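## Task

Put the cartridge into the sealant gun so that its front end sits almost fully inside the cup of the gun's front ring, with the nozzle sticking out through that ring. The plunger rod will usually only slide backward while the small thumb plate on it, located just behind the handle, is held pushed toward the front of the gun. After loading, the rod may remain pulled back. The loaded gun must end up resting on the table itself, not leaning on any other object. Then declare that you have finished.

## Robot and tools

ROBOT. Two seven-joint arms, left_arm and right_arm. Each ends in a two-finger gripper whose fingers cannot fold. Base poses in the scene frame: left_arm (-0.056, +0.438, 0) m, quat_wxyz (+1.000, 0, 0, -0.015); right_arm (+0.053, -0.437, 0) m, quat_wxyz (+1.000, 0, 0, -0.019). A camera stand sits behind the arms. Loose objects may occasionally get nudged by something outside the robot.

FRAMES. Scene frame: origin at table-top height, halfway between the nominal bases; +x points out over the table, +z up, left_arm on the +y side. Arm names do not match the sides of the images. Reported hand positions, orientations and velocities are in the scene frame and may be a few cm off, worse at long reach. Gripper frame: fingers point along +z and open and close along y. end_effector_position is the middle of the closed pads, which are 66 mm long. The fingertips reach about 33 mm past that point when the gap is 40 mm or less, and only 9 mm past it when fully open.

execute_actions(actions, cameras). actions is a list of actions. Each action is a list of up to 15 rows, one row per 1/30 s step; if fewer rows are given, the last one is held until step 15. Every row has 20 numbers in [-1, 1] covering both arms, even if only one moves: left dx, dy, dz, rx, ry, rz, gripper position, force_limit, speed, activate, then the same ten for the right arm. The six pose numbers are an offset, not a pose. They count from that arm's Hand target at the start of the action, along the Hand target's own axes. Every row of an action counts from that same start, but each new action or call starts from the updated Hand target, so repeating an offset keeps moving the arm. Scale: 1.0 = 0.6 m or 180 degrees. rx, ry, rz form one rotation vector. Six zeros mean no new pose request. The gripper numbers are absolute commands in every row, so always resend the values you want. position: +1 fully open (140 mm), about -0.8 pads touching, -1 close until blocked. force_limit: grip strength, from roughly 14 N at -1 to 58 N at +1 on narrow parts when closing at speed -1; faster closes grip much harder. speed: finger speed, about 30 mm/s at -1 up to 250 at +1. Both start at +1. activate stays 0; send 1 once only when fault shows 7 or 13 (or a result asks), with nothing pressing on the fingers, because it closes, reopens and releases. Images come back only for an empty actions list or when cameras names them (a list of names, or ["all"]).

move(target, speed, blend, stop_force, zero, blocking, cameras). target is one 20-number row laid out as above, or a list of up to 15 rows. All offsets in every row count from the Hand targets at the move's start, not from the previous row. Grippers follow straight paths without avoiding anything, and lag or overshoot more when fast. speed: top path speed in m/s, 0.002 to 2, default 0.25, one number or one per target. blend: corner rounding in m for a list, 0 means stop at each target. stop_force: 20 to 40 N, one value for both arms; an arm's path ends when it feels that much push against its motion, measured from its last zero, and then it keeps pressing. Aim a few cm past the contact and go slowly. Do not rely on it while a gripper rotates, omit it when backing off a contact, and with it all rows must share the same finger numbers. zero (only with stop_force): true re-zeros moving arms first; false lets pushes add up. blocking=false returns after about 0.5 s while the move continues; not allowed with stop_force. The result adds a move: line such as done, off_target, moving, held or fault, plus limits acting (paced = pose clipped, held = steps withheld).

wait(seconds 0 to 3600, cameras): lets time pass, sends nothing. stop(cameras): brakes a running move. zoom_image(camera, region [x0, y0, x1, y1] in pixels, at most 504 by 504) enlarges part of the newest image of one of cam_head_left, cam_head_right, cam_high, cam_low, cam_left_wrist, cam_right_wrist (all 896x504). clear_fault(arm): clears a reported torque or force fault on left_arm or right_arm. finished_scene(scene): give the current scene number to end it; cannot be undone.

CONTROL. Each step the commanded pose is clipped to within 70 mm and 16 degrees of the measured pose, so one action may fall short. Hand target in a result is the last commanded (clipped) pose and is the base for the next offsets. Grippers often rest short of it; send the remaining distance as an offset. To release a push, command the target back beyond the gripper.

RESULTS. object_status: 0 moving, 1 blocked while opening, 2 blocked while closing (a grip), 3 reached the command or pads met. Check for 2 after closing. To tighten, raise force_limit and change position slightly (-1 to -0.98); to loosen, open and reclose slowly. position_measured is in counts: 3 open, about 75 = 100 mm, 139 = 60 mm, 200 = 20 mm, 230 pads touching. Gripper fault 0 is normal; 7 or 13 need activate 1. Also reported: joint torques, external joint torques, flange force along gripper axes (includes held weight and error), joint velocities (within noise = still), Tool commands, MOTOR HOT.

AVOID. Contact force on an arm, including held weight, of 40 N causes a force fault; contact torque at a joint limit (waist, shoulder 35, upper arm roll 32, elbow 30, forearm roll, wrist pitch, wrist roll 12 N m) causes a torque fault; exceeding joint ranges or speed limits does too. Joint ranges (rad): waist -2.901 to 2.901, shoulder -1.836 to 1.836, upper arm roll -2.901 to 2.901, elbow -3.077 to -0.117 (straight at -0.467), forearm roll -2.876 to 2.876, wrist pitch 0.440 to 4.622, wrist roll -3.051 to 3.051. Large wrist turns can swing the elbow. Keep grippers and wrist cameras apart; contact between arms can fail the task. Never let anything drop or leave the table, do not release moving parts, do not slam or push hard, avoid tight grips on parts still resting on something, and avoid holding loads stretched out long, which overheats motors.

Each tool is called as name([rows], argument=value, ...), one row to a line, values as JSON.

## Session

execute_actions(actions=[])

Scene clock: 0.00 s.
left_arm: end_effector_position=(+0.1417, +0.9144, +0.3814) position_measured=3 object_status=3 fault=0 end_effector_quat_wxyz=(-0.436, +0.807, -0.382, -0.113) | right_arm: end_effector_position=(+0.5251, -0.5163, +0.1891) position_measured=3 object_status=3 fault=0 end_effector_quat_wxyz=(+0.427, +0.775, -0.456, +0.093)
Joint positions: left_arm=[1.157 -0.784 0.061 -2.796 0.792 2.862 -0.168] | right_arm=[0.258 0.237 0.059 -2.026 -0.722 1.62 0.059]
Joint velocities: within noise
Joint torques (N m): no reading
External joint torques (N m): no reading
Flange force (N): no reading
Hand target: left_arm +0.1417, +0.9144, +0.3814; -0.436, +0.807, -0.382, -0.113 | right_arm +0.5251, -0.5163, +0.1891; +0.427, +0.775, -0.456, +0.093
Tool commands: left_gripper/position=+1.0 left_gripper/force_limit=+1.0 left_gripper/speed=+1.0 left_gripper/activate=+0.0 right_gripper/position=+1.0 right_gripper/force_limit=+1.0 right_gripper/speed=+1.0 right_gripper/activate=+0.0

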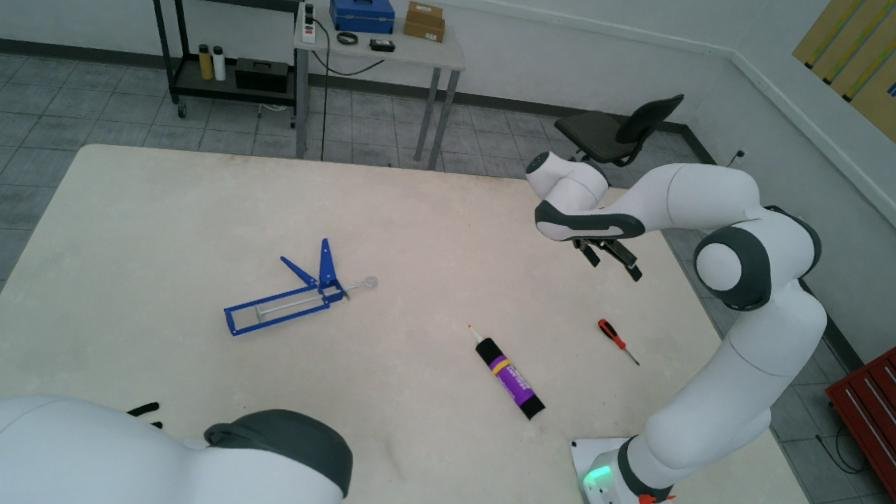

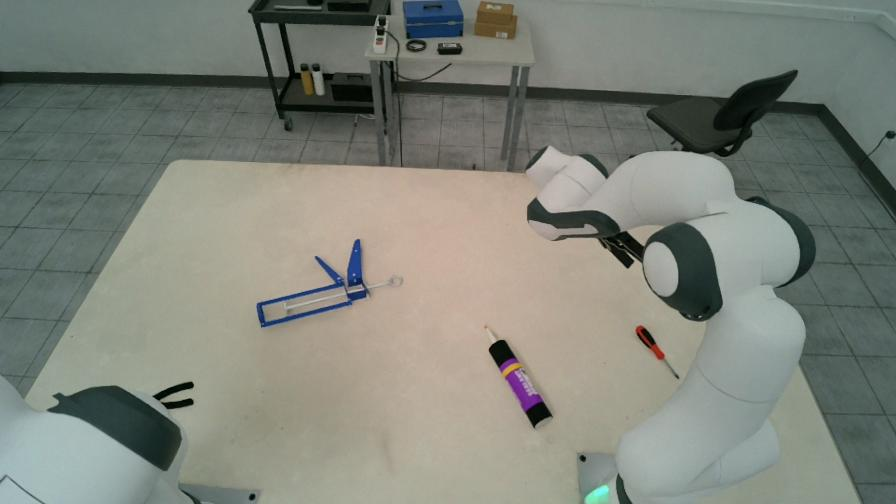

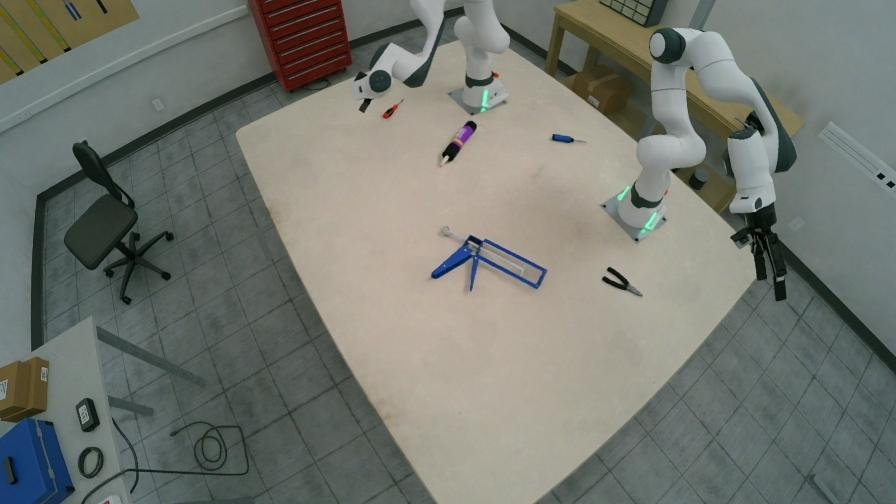

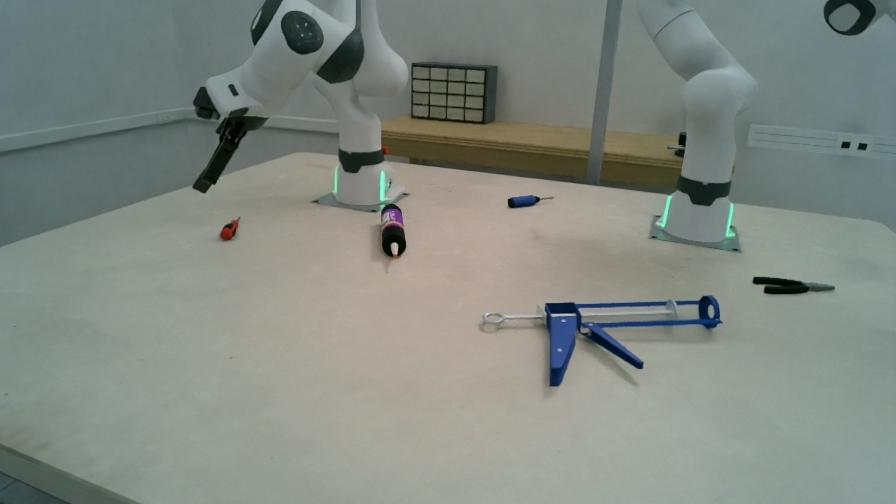

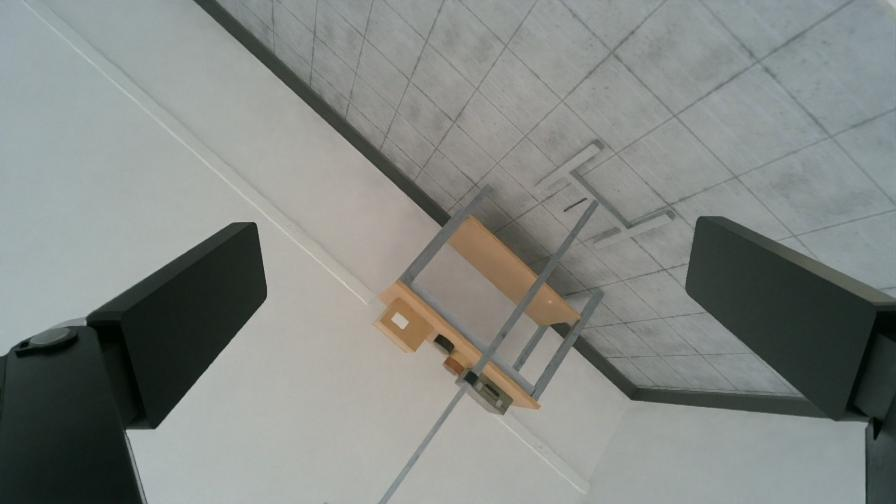

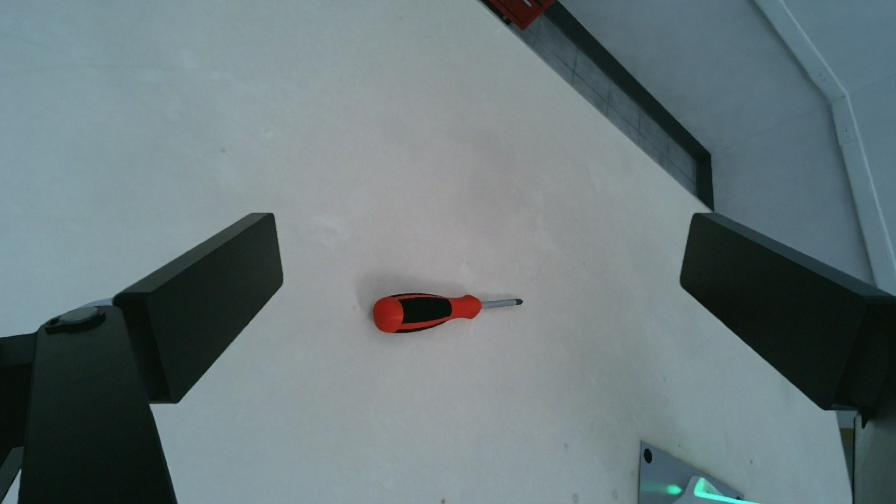

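zoom_image(camera="cam_head_right", region=[240, 220, 420, 340])

zoom_image(camera="cam_low", region=[470, 270, 740, 400])

zoom_image(camera="cam_high", region=[420, 210, 570, 310])

Scaled by 2.800.

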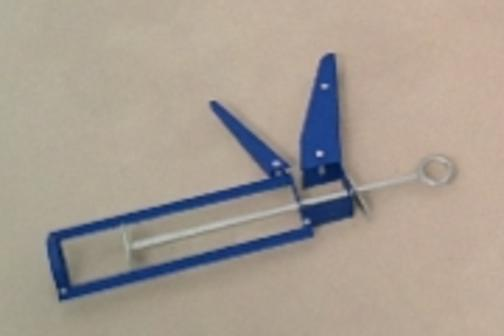

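Scaled by 1.867.

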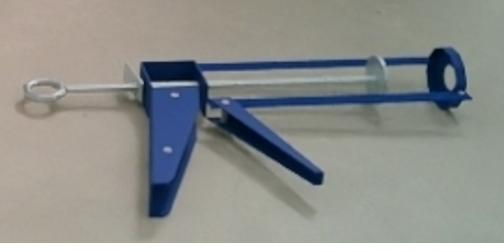

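Scaled by 3.360.

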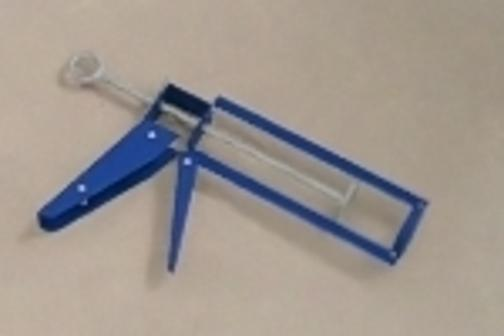

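move([
  [0.503,-0.212,-0.412,0.023,0.174,0.293,1,0,0,0, -0.22,0.211,-0.251,0,-0.16,0.24,1,0,0,0],
  [0.845,-0.01,-0.779,0.046,0.347,0.587,1,0,0,0, -0.441,0.422,-0.502,0.001,-0.321,0.483,1,0,0,0],
], blend=0.05, speed=0.4, cameras=["all"])

Scene clock: 5.07 s.
left_arm: end_effector_position=(+0.4228, +0.2857, +0.4023) position_measured=3 object_status=3 fault=0 end_effector_quat_wxyz=(+0.002, -0.125, +0.992, +0.001) | right_arm: end_effector_position=(+0.2513, -0.1820, +0.3799) position_measured=3 object_status=3 fault=0 end_effector_quat_wxyz=(+0.000, -0.220, +0.976, -0.001)
Joint positions: left_arm=[-0.359 -0.178 0.071 -1.801 0.015 1.627 0.999] | right_arm=[0.071 -0.918 0.531 -2.296 0.415 1.461 1.552]
Joint velocities: left_arm=[0 0.001 -0.001 0 0.001 0 0.005] | right_arm=[0 -0.001 0.001 -0.001 -0.001 -0.001 0.004]
Joint torques (N m): left_arm=[-0.68 -25.6 -0.28 25.06 0.28 2.28 0.19] | right_arm=[0.05 2.84 -12.04 21.45 1.32 2.19 0.25]
External joint torques (N m): left_arm=[-0.71 0.1 0.26 0.75 -0.49 -0.21 0.19] | right_arm=[0.05 -0.47 0.61 0.27 0.52 -0.27 0.25]
Flange force (N): left_arm=[-2.6 -1.6 -3.0] | right_arm=[0.8 2.3 -0.1]
Hand target: left_arm +0.4219, +0.2846, +0.4015; -0.001, -0.121, +0.993, +0.000 | right_arm +0.2499, -0.1807, +0.3801; +0.000, -0.216, +0.976, +0.000
Off the commanded pose: left_arm 0.002 m, 1 deg | right_arm 0.002 m, 0 deg.
move: done

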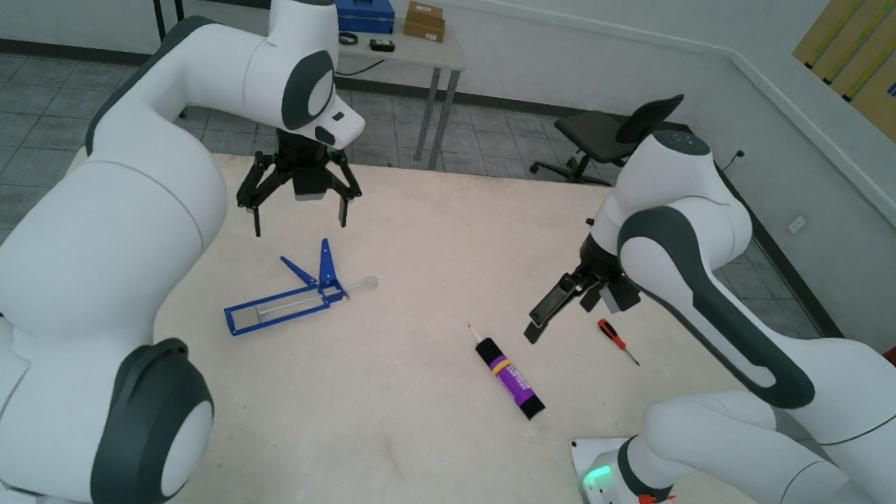

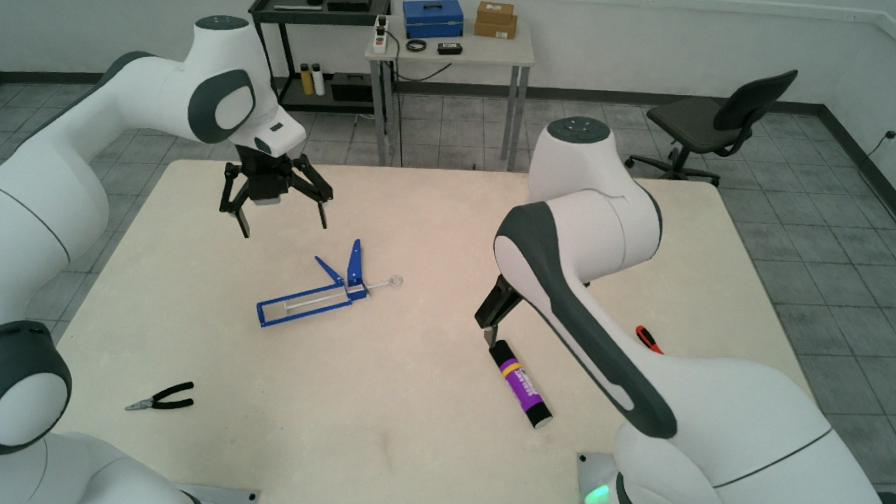

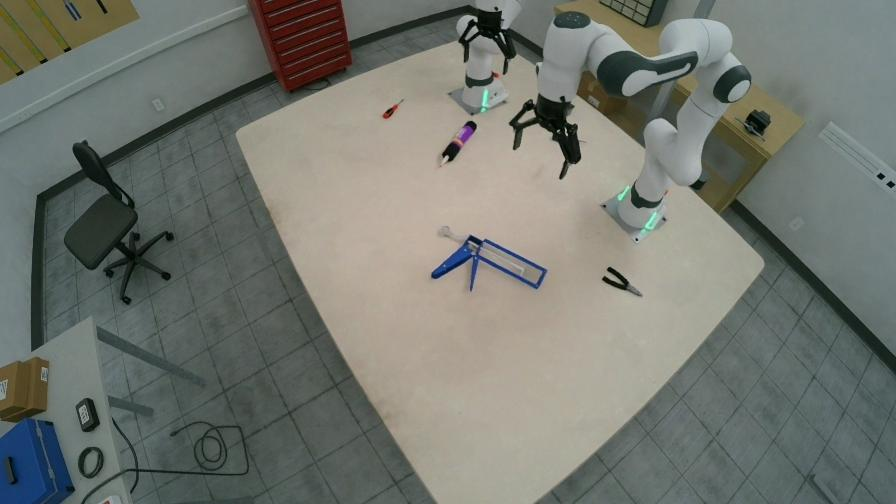

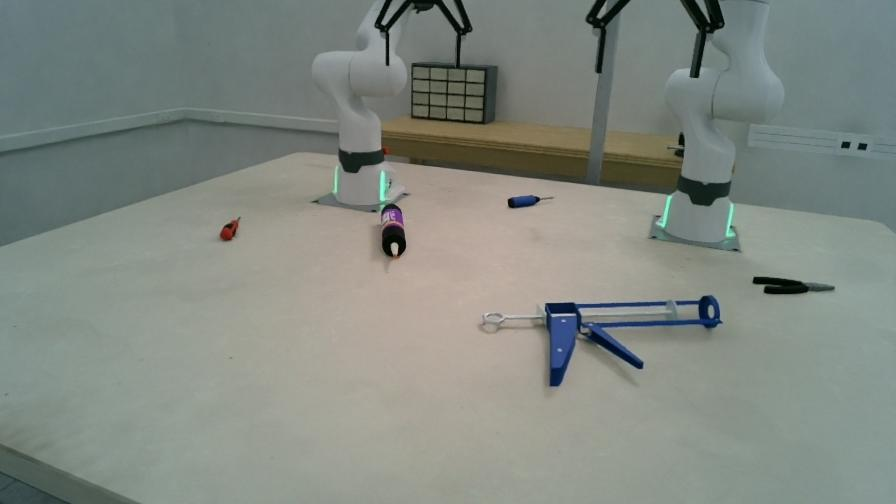

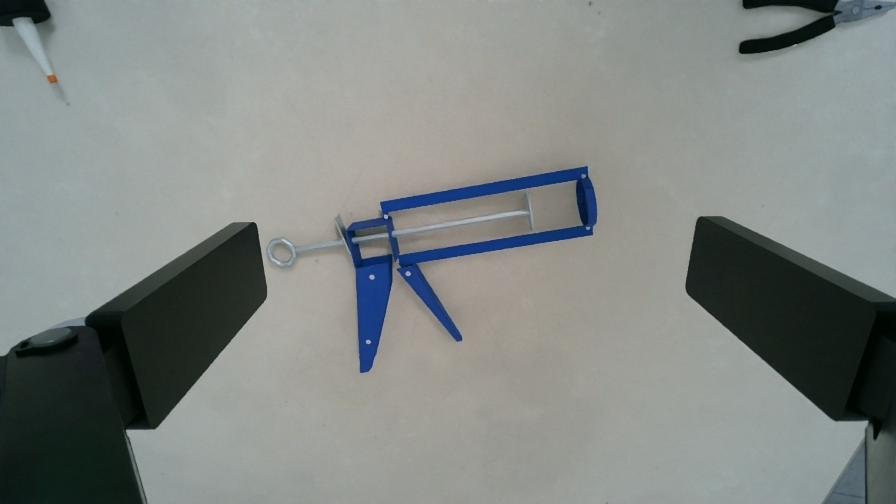

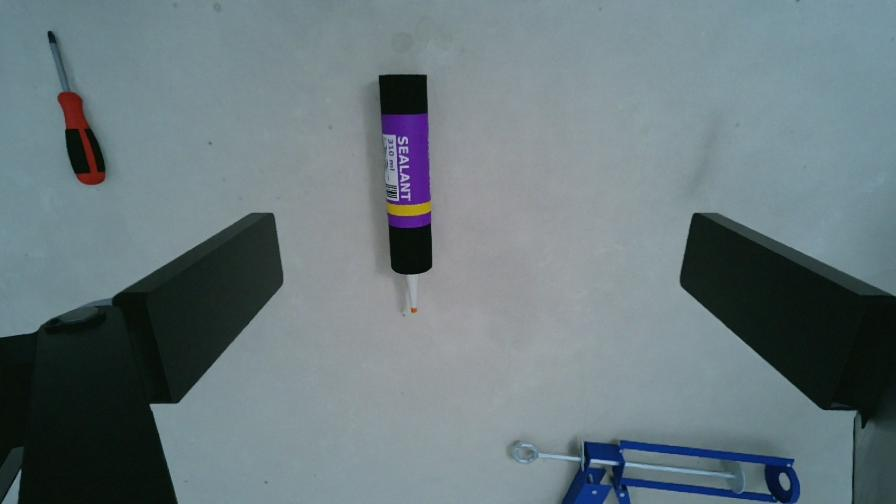

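zoom_image(camera="cam_left_wrist", region=[260, 160, 480, 380])

zoom_image(camera="cam_left_wrist", region=[440, 140, 640, 260])

zoom_image(camera="cam_low", region=[470, 280, 610, 400])

Scaled by 2.291.

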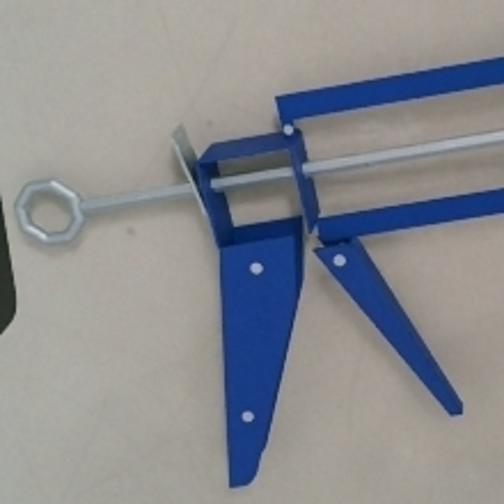

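Scaled by 2.520.

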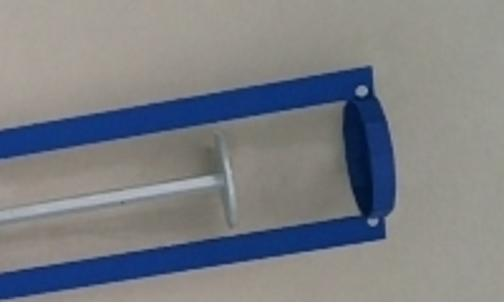

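Scaled by 3.600.

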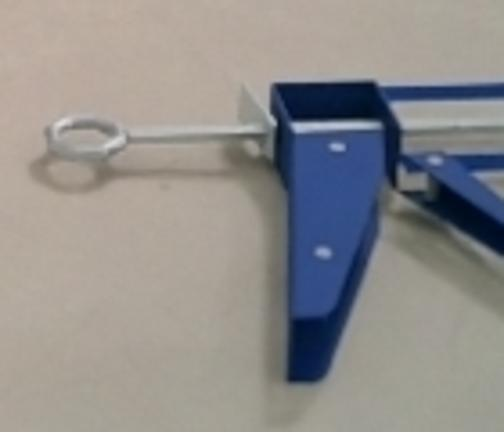

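move(target=[-0.127,0.24,0.4025,0.077,-0.093,0.435,1,0,0,0, 0,0,0,0,0,0,1,0,0,0], speed=0.3, cameras=["cam_left_wrist","cam_low"])

Scene clock: 10.40 s.
left_arm: end_effector_position=(+0.4612, +0.4433, +0.1597) position_measured=3 object_status=3 fault=0 end_effector_quat_wxyz=(+0.146, +0.526, +0.832, -0.094) | right_arm: end_effector_position=(+0.2513, -0.1820, +0.3799) position_measured=3 object_status=3 fault=0 end_effector_quat_wxyz=(+0.000, -0.218, +0.976, -0.001)
Joint positions: left_arm=[-1.004 -0.226 1.18 -2.398 -0.188 2.404 2.979] | right_arm=[0.071 -0.918 0.531 -2.296 0.415 1.461 1.554]
Joint velocities: left_arm=[-0.002 0 0 0.001 0 -0.002 0.006] | right_arm=[within noise]
Joint torques (N m): left_arm=[-0.76 -6.94 -5.63 22.83 1.09 2.31 0.15] | right_arm=[0.43 3.26 -12.41 21.37 1.15 2.3 0.28]
External joint torques (N m): left_arm=[-0.74 -1.6 0.52 0.81 0.39 -0.18 0.17] | right_arm=[0.46 -0.09 0.3 0.15 0.34 -0.17 0.28]
Flange force (N): left_arm=[0.0 0.0 0.0] | right_arm=[0.6 1.7 -0.1]
Hand target: left_arm +0.4608, +0.4428, +0.1600; +0.146, +0.531, +0.830, -0.094 | right_arm +0.2499, -0.1807, +0.3801; +0.000, -0.216, +0.976, +0.000
Off the commanded pose: left_arm 0.001 m, 1 deg | right_arm 0.002 m, 0 deg.
joint sent to its limit (left arm) — joint 7 (wrist roll), upper limit. The joint targets still meet the commanded pose.
move: done; limits=paced
Images, in order (width x height): cam_low 896x504, cam_left_wrist 896x504.

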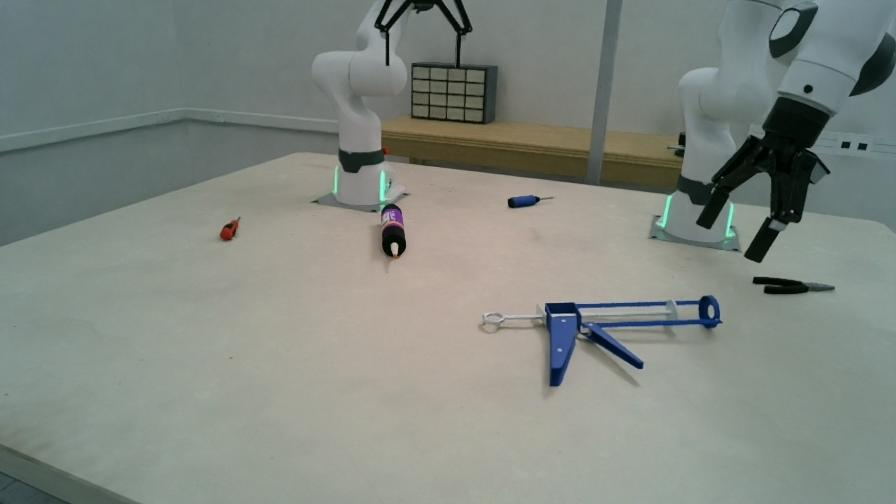

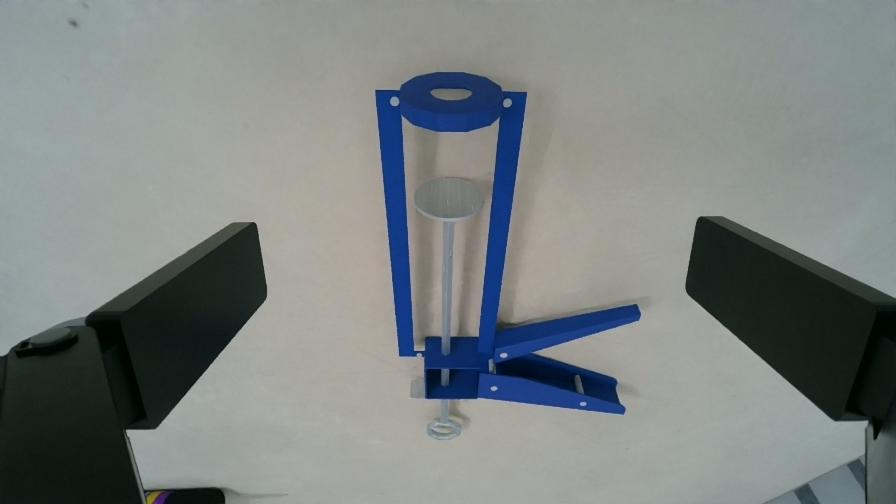

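move([
  [0.05,-0.0133,0.14,0,0,0,1,0,0,0, 0,0,0,0,0,0,1,0,0,0],
  [0.0685,-0.0133,0.1932,0,0,0,1,0,0,0, 0,0,0,0,0,0,1,0,0,0],
  [0.0685,-0.0133,0.1932,0,0,0,-0.98,-0.1,-1,0, 0,0,0,0,0,0,1,0,0,0],
], speed=0.12, cameras=["cam_left_wrist","cam_low"])

zoom_image(camera="cam_low", region=[620, 200, 860, 360])

Scene clock: 15.53 s.
left_arm: end_effector_position=(+0.4526, +0.4382, +0.0365) position_measured=109 object_status=0 fault=0 end_effector_quat_wxyz=(+0.145, +0.533, +0.828, -0.095) | right_arm: end_effector_position=(+0.2513, -0.1820, +0.3799) position_measured=3 object_status=3 fault=0 end_effector_quat_wxyz=(+0.000, -0.218, +0.976, -0.001)
Joint positions: left_arm=[-1.811 -0.372 2.019 -2.487 -0.019 2.727 2.95] | right_arm=[0.071 -0.918 0.531 -2.296 0.415 1.461 1.554]
Joint torques (N m): left_arm=[-0.63 18.89 -8.52 17.68 0.57 3.14 -0.21] | right_arm=[0.47 3.24 -12.42 21.38 1.15 2.3 0.27]
External joint torques (N m): left_arm=[-0.64 -0.56 0.7 0.63 -0.27 0.63 -0.2] | right_arm=[0.42 0.04 0.2 0.1 0.34 -0.17 0.27]
Flange force (N): left_arm=[-1.3 7.0 9.8] | right_arm=[0.4 1.5 -0.2]
Hand target: left_arm +0.4538, +0.4384, +0.0370; +0.146, +0.531, +0.830, -0.094 | right_arm +0.2499, -0.1807, +0.3801; +0.000, -0.216, +0.976, +0.000
Off the commanded pose: left_arm 0.001 m, 0 deg | right_arm 0.002 m, 0 deg.
move: done
Images, in order (width x height): cam_low 896x504, cam_left_wrist 896x504.

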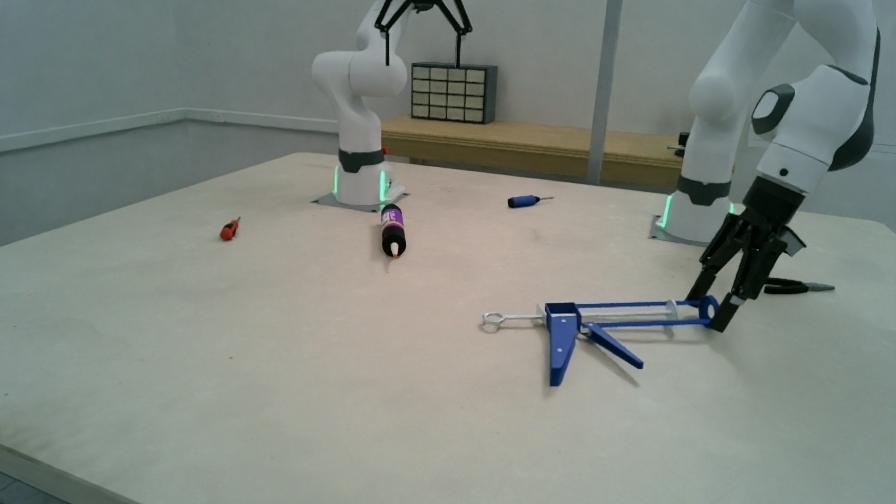

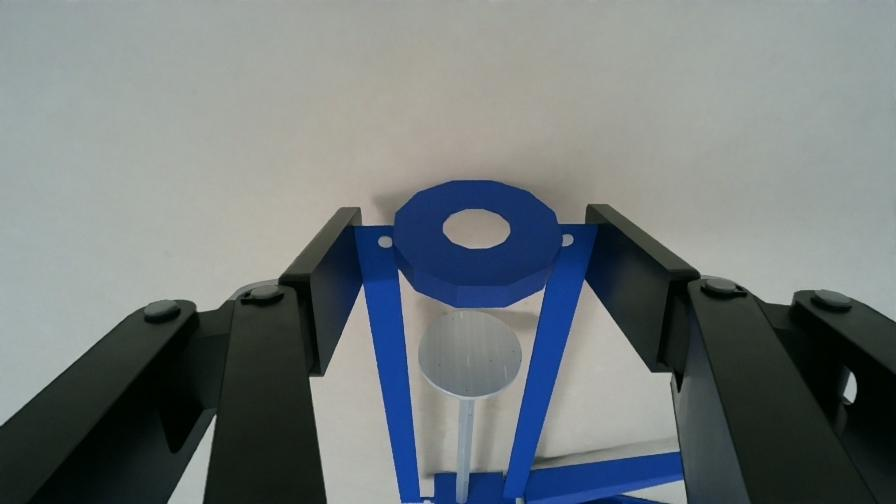

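Scaled by 2.100.

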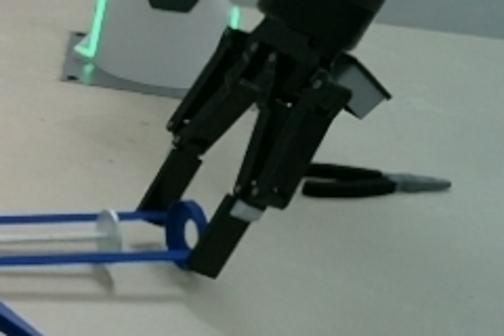

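move([
  [0,0,0,0,0,0,-1,0.1,-1,0, 0,0,0,0,0,0,1,0,0,0],
  [-0.176,-0.232,0.064,0,0,0,-1,0.1,-1,0, 0,0,0,0,0,0,1,0,0,0],
], speed=0.08, cameras=["all"])

Scene clock: 19.07 s.
left_arm: end_effector_position=(+0.3793, +0.2802, +0.0394) position_measured=111 object_status=2 fault=0 end_effector_quat_wxyz=(+0.150, +0.533, +0.828, -0.091) | right_arm: end_effector_position=(+0.2513, -0.1820, +0.3799) position_measured=3 object_status=3 fault=0 end_effector_quat_wxyz=(+0.000, -0.218, +0.976, -0.001)
Joint positions: left_arm=[-1.758 -0.23 1.574 -2.744 -0.273 2.954 2.787] | right_arm=[0.071 -0.918 0.531 -2.296 0.415 1.461 1.554]
Joint velocities: left_arm=[0.001 0 -0.001 -0.002 -0.004 0 -0.003] | right_arm=[within noise]
Joint torques (N m): left_arm=[-1.95 4.45 -6.49 13.28 0.32 2.1 -0.38] | right_arm=[0.46 3.29 -12.46 21.38 1.16 2.29 0.29]
External joint torques (N m): left_arm=[-1.97 -0.5 -0.95 -2.87 -0.6 -0.59 -0.37] | right_arm=[0.5 -0.11 0.27 0.19 0.35 -0.18 0.29]
Flange force (N): left_arm=[0.0 0.0 0.0] | right_arm=[0.7 1.7 -0.3]
Hand target: left_arm +0.3745, +0.2781, +0.0373; +0.146, +0.531, +0.830, -0.094 | right_arm +0.2499, -0.1807, +0.3801; +0.000, -0.216, +0.976, +0.000
Off the commanded pose: left_arm 0.006 m, 1 deg | right_arm 0.002 m, 0 deg.
move: off_target (left_arm)

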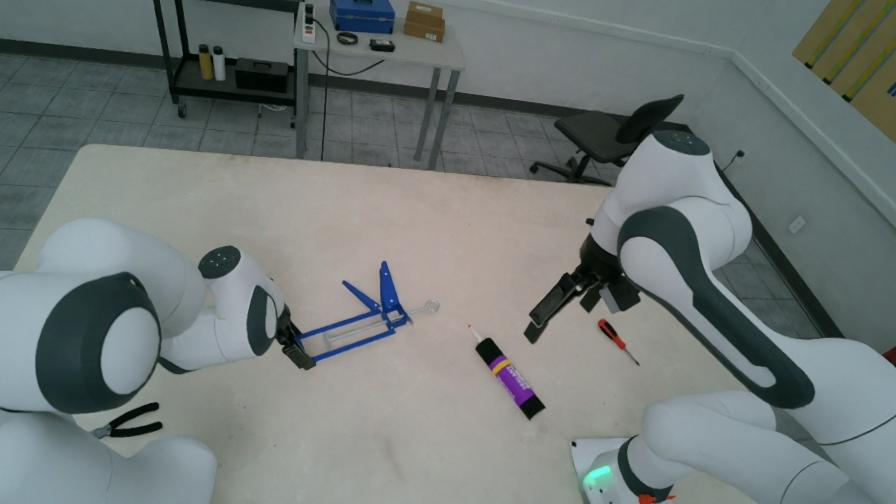

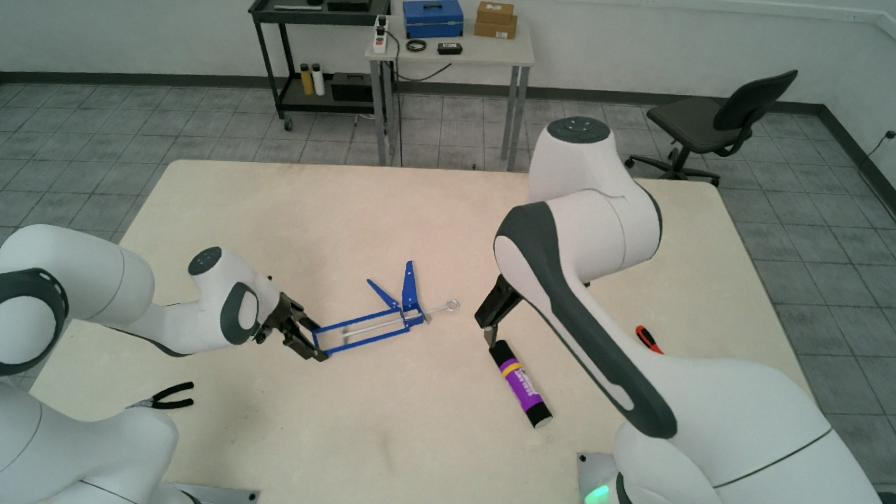

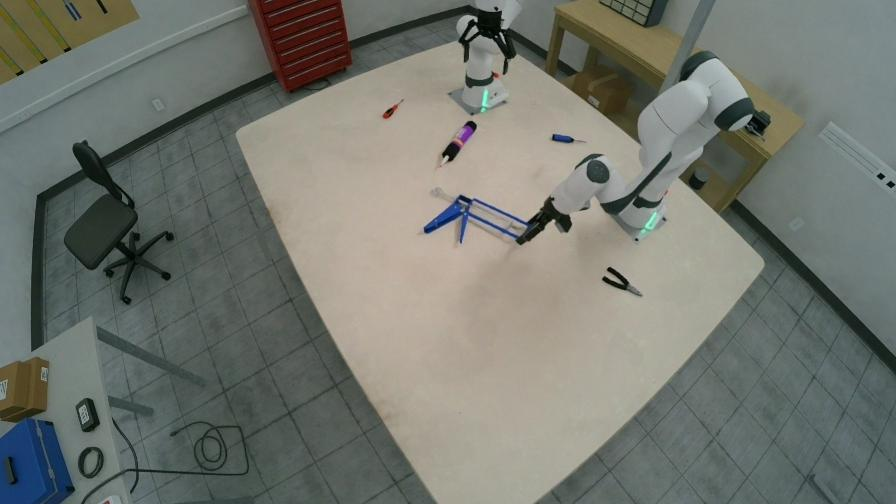

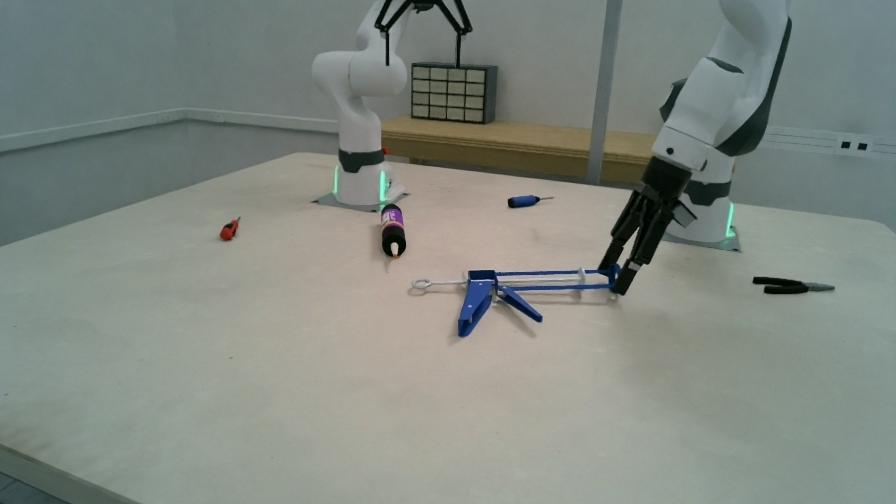

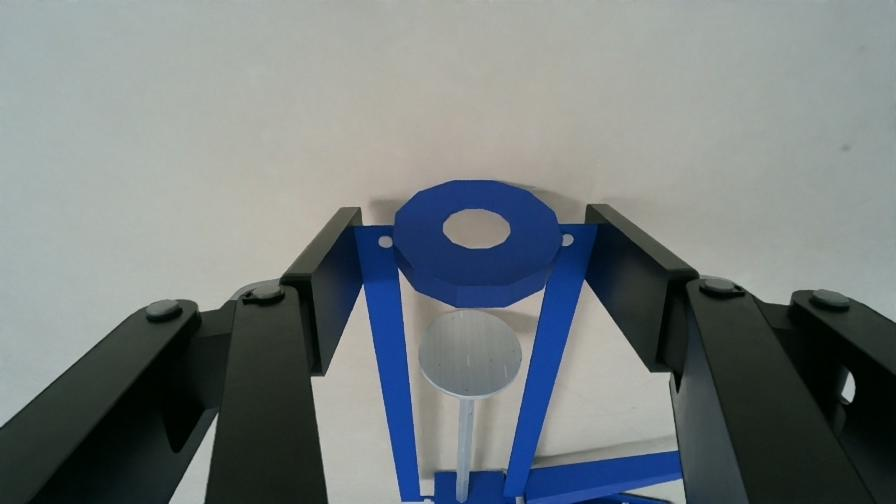

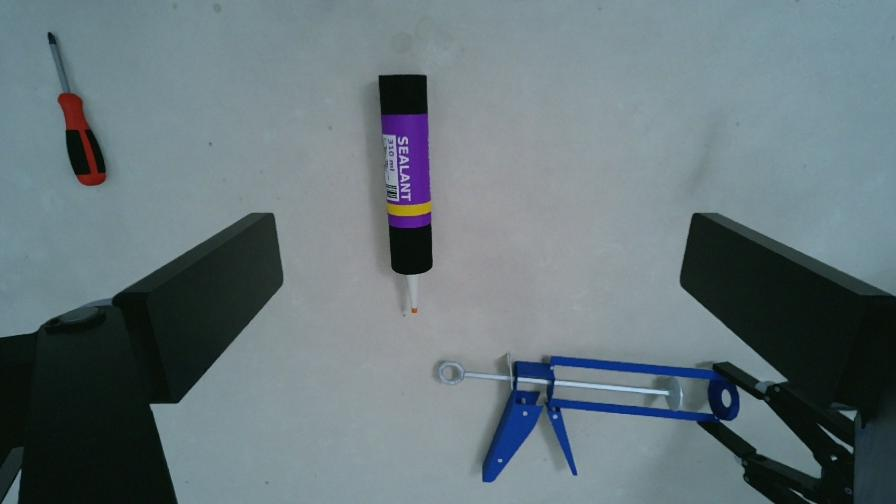

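move([
  [0,0,0,0,0,0,0.3,0.1,-0.3,0, 0,0,0,0,0,0,1,0,0,0],
  [0,0,-0.2,0,0,0,0.3,0.1,-0.3,0, 0,0,0,0,0,0,1,0,0,0],
  [-0.469,-0.018,-0.118,-0.087,0.087,-0.494,0.3,0.1,-0.3,0, 0,0,0,0,0,0,1,0,0,0],
], speed=0.25, cameras=["all"])

Scene clock: 26.33 s.
left_arm: end_effector_position=(+0.4670, +0.0561, +0.2012) position_measured=91 object_status=3 fault=0 end_effector_quat_wxyz=(+0.002, -0.210, +0.978, -0.001) | right_arm: end_effector_position=(+0.2513, -0.1820, +0.3799) position_measured=3 object_status=3 fault=0 end_effector_quat_wxyz=(+0.000, -0.218, +0.976, -0.001)
Joint positions: left_arm=[-0.861 0.325 0.297 -1.698 -0.103 2.012 0.58] | right_arm=[0.071 -0.918 0.531 -2.296 0.415 1.461 1.554]
Joint velocities: left_arm=[0.001 0.001 0 0.001 0 0 -0.007] | right_arm=[within noise]
Joint torques (N m): left_arm=[-0.64 -41.19 3.52 25.18 0.19 2.34 -0.29] | right_arm=[0.48 3.25 -12.43 21.31 1.15 2.3 0.28]
External joint torques (N m): left_arm=[-0.65 0.12 0.21 0.83 -0.49 -0.19 -0.29] | right_arm=[0.43 0.04 0.24 0.02 0.34 -0.17 0.28]
Flange force (N): left_arm=[-1.3 -4.3 -1.5] | right_arm=[0.5 1.5 0.1]
Hand target: left_arm +0.4656, +0.0556, +0.2001; +0.000, -0.214, +0.977, -0.001 | right_arm +0.2499, -0.1807, +0.3801; +0.000, -0.216, +0.976, +0.000
Off the commanded pose: left_arm 0.002 m, 0 deg | right_arm 0.002 m, 0 deg.
move: done

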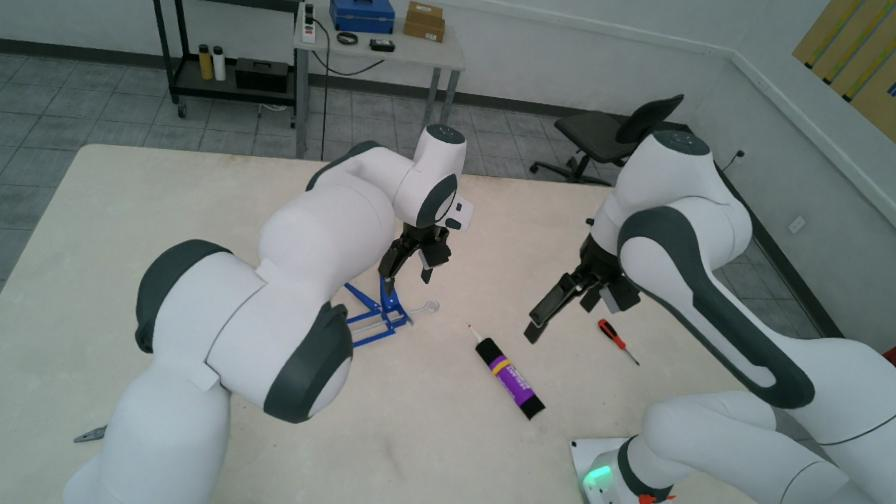

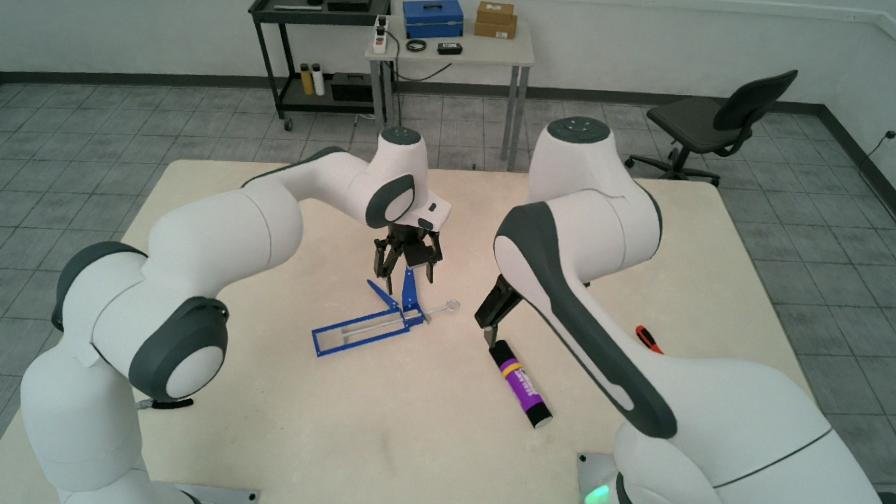

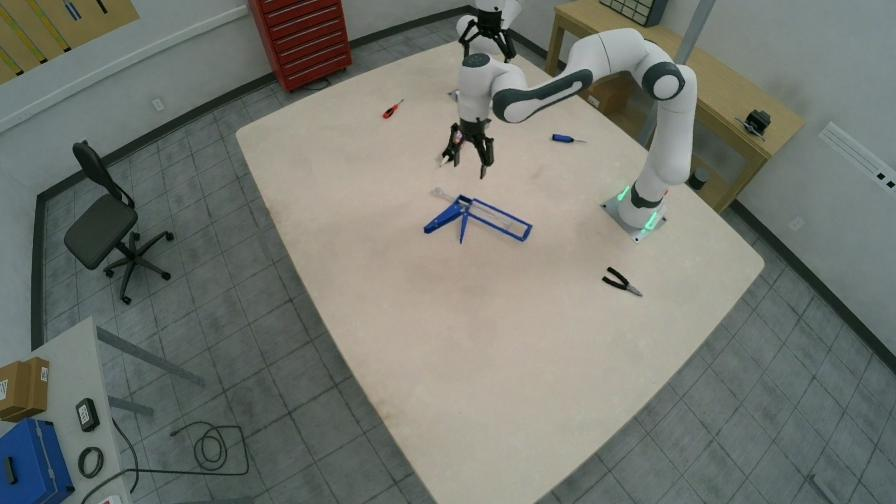

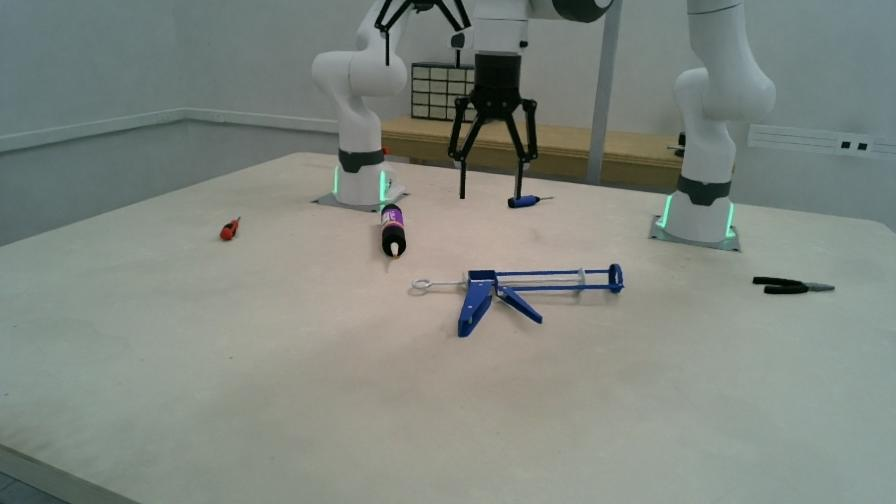

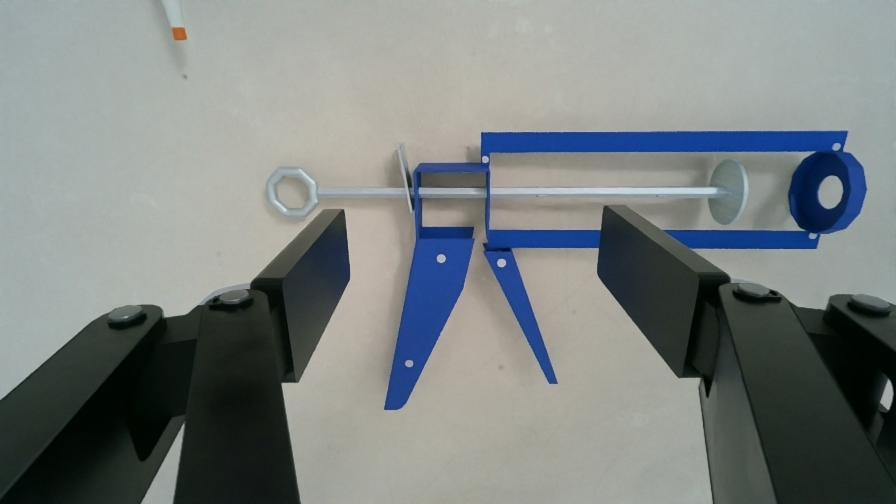

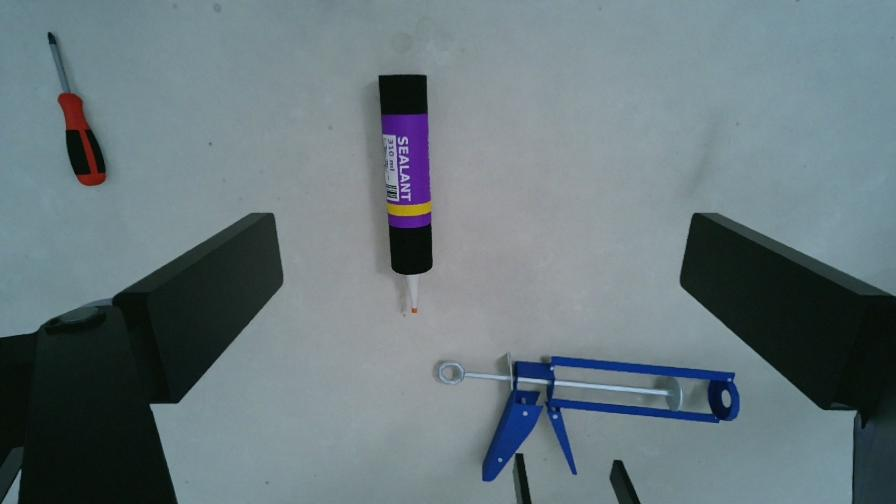

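zoom_image(camera="cam_left_wrist", region=[380, 120, 520, 260])

Scaled by 3.600.

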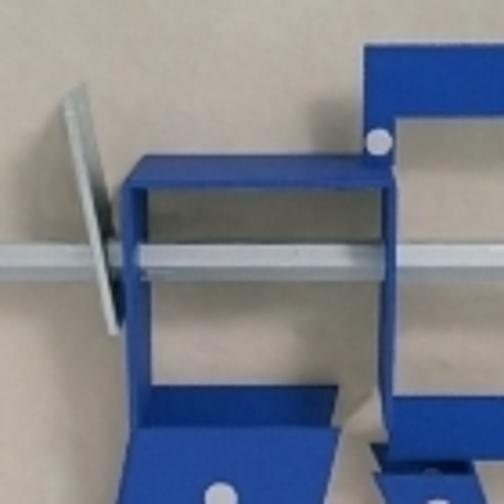

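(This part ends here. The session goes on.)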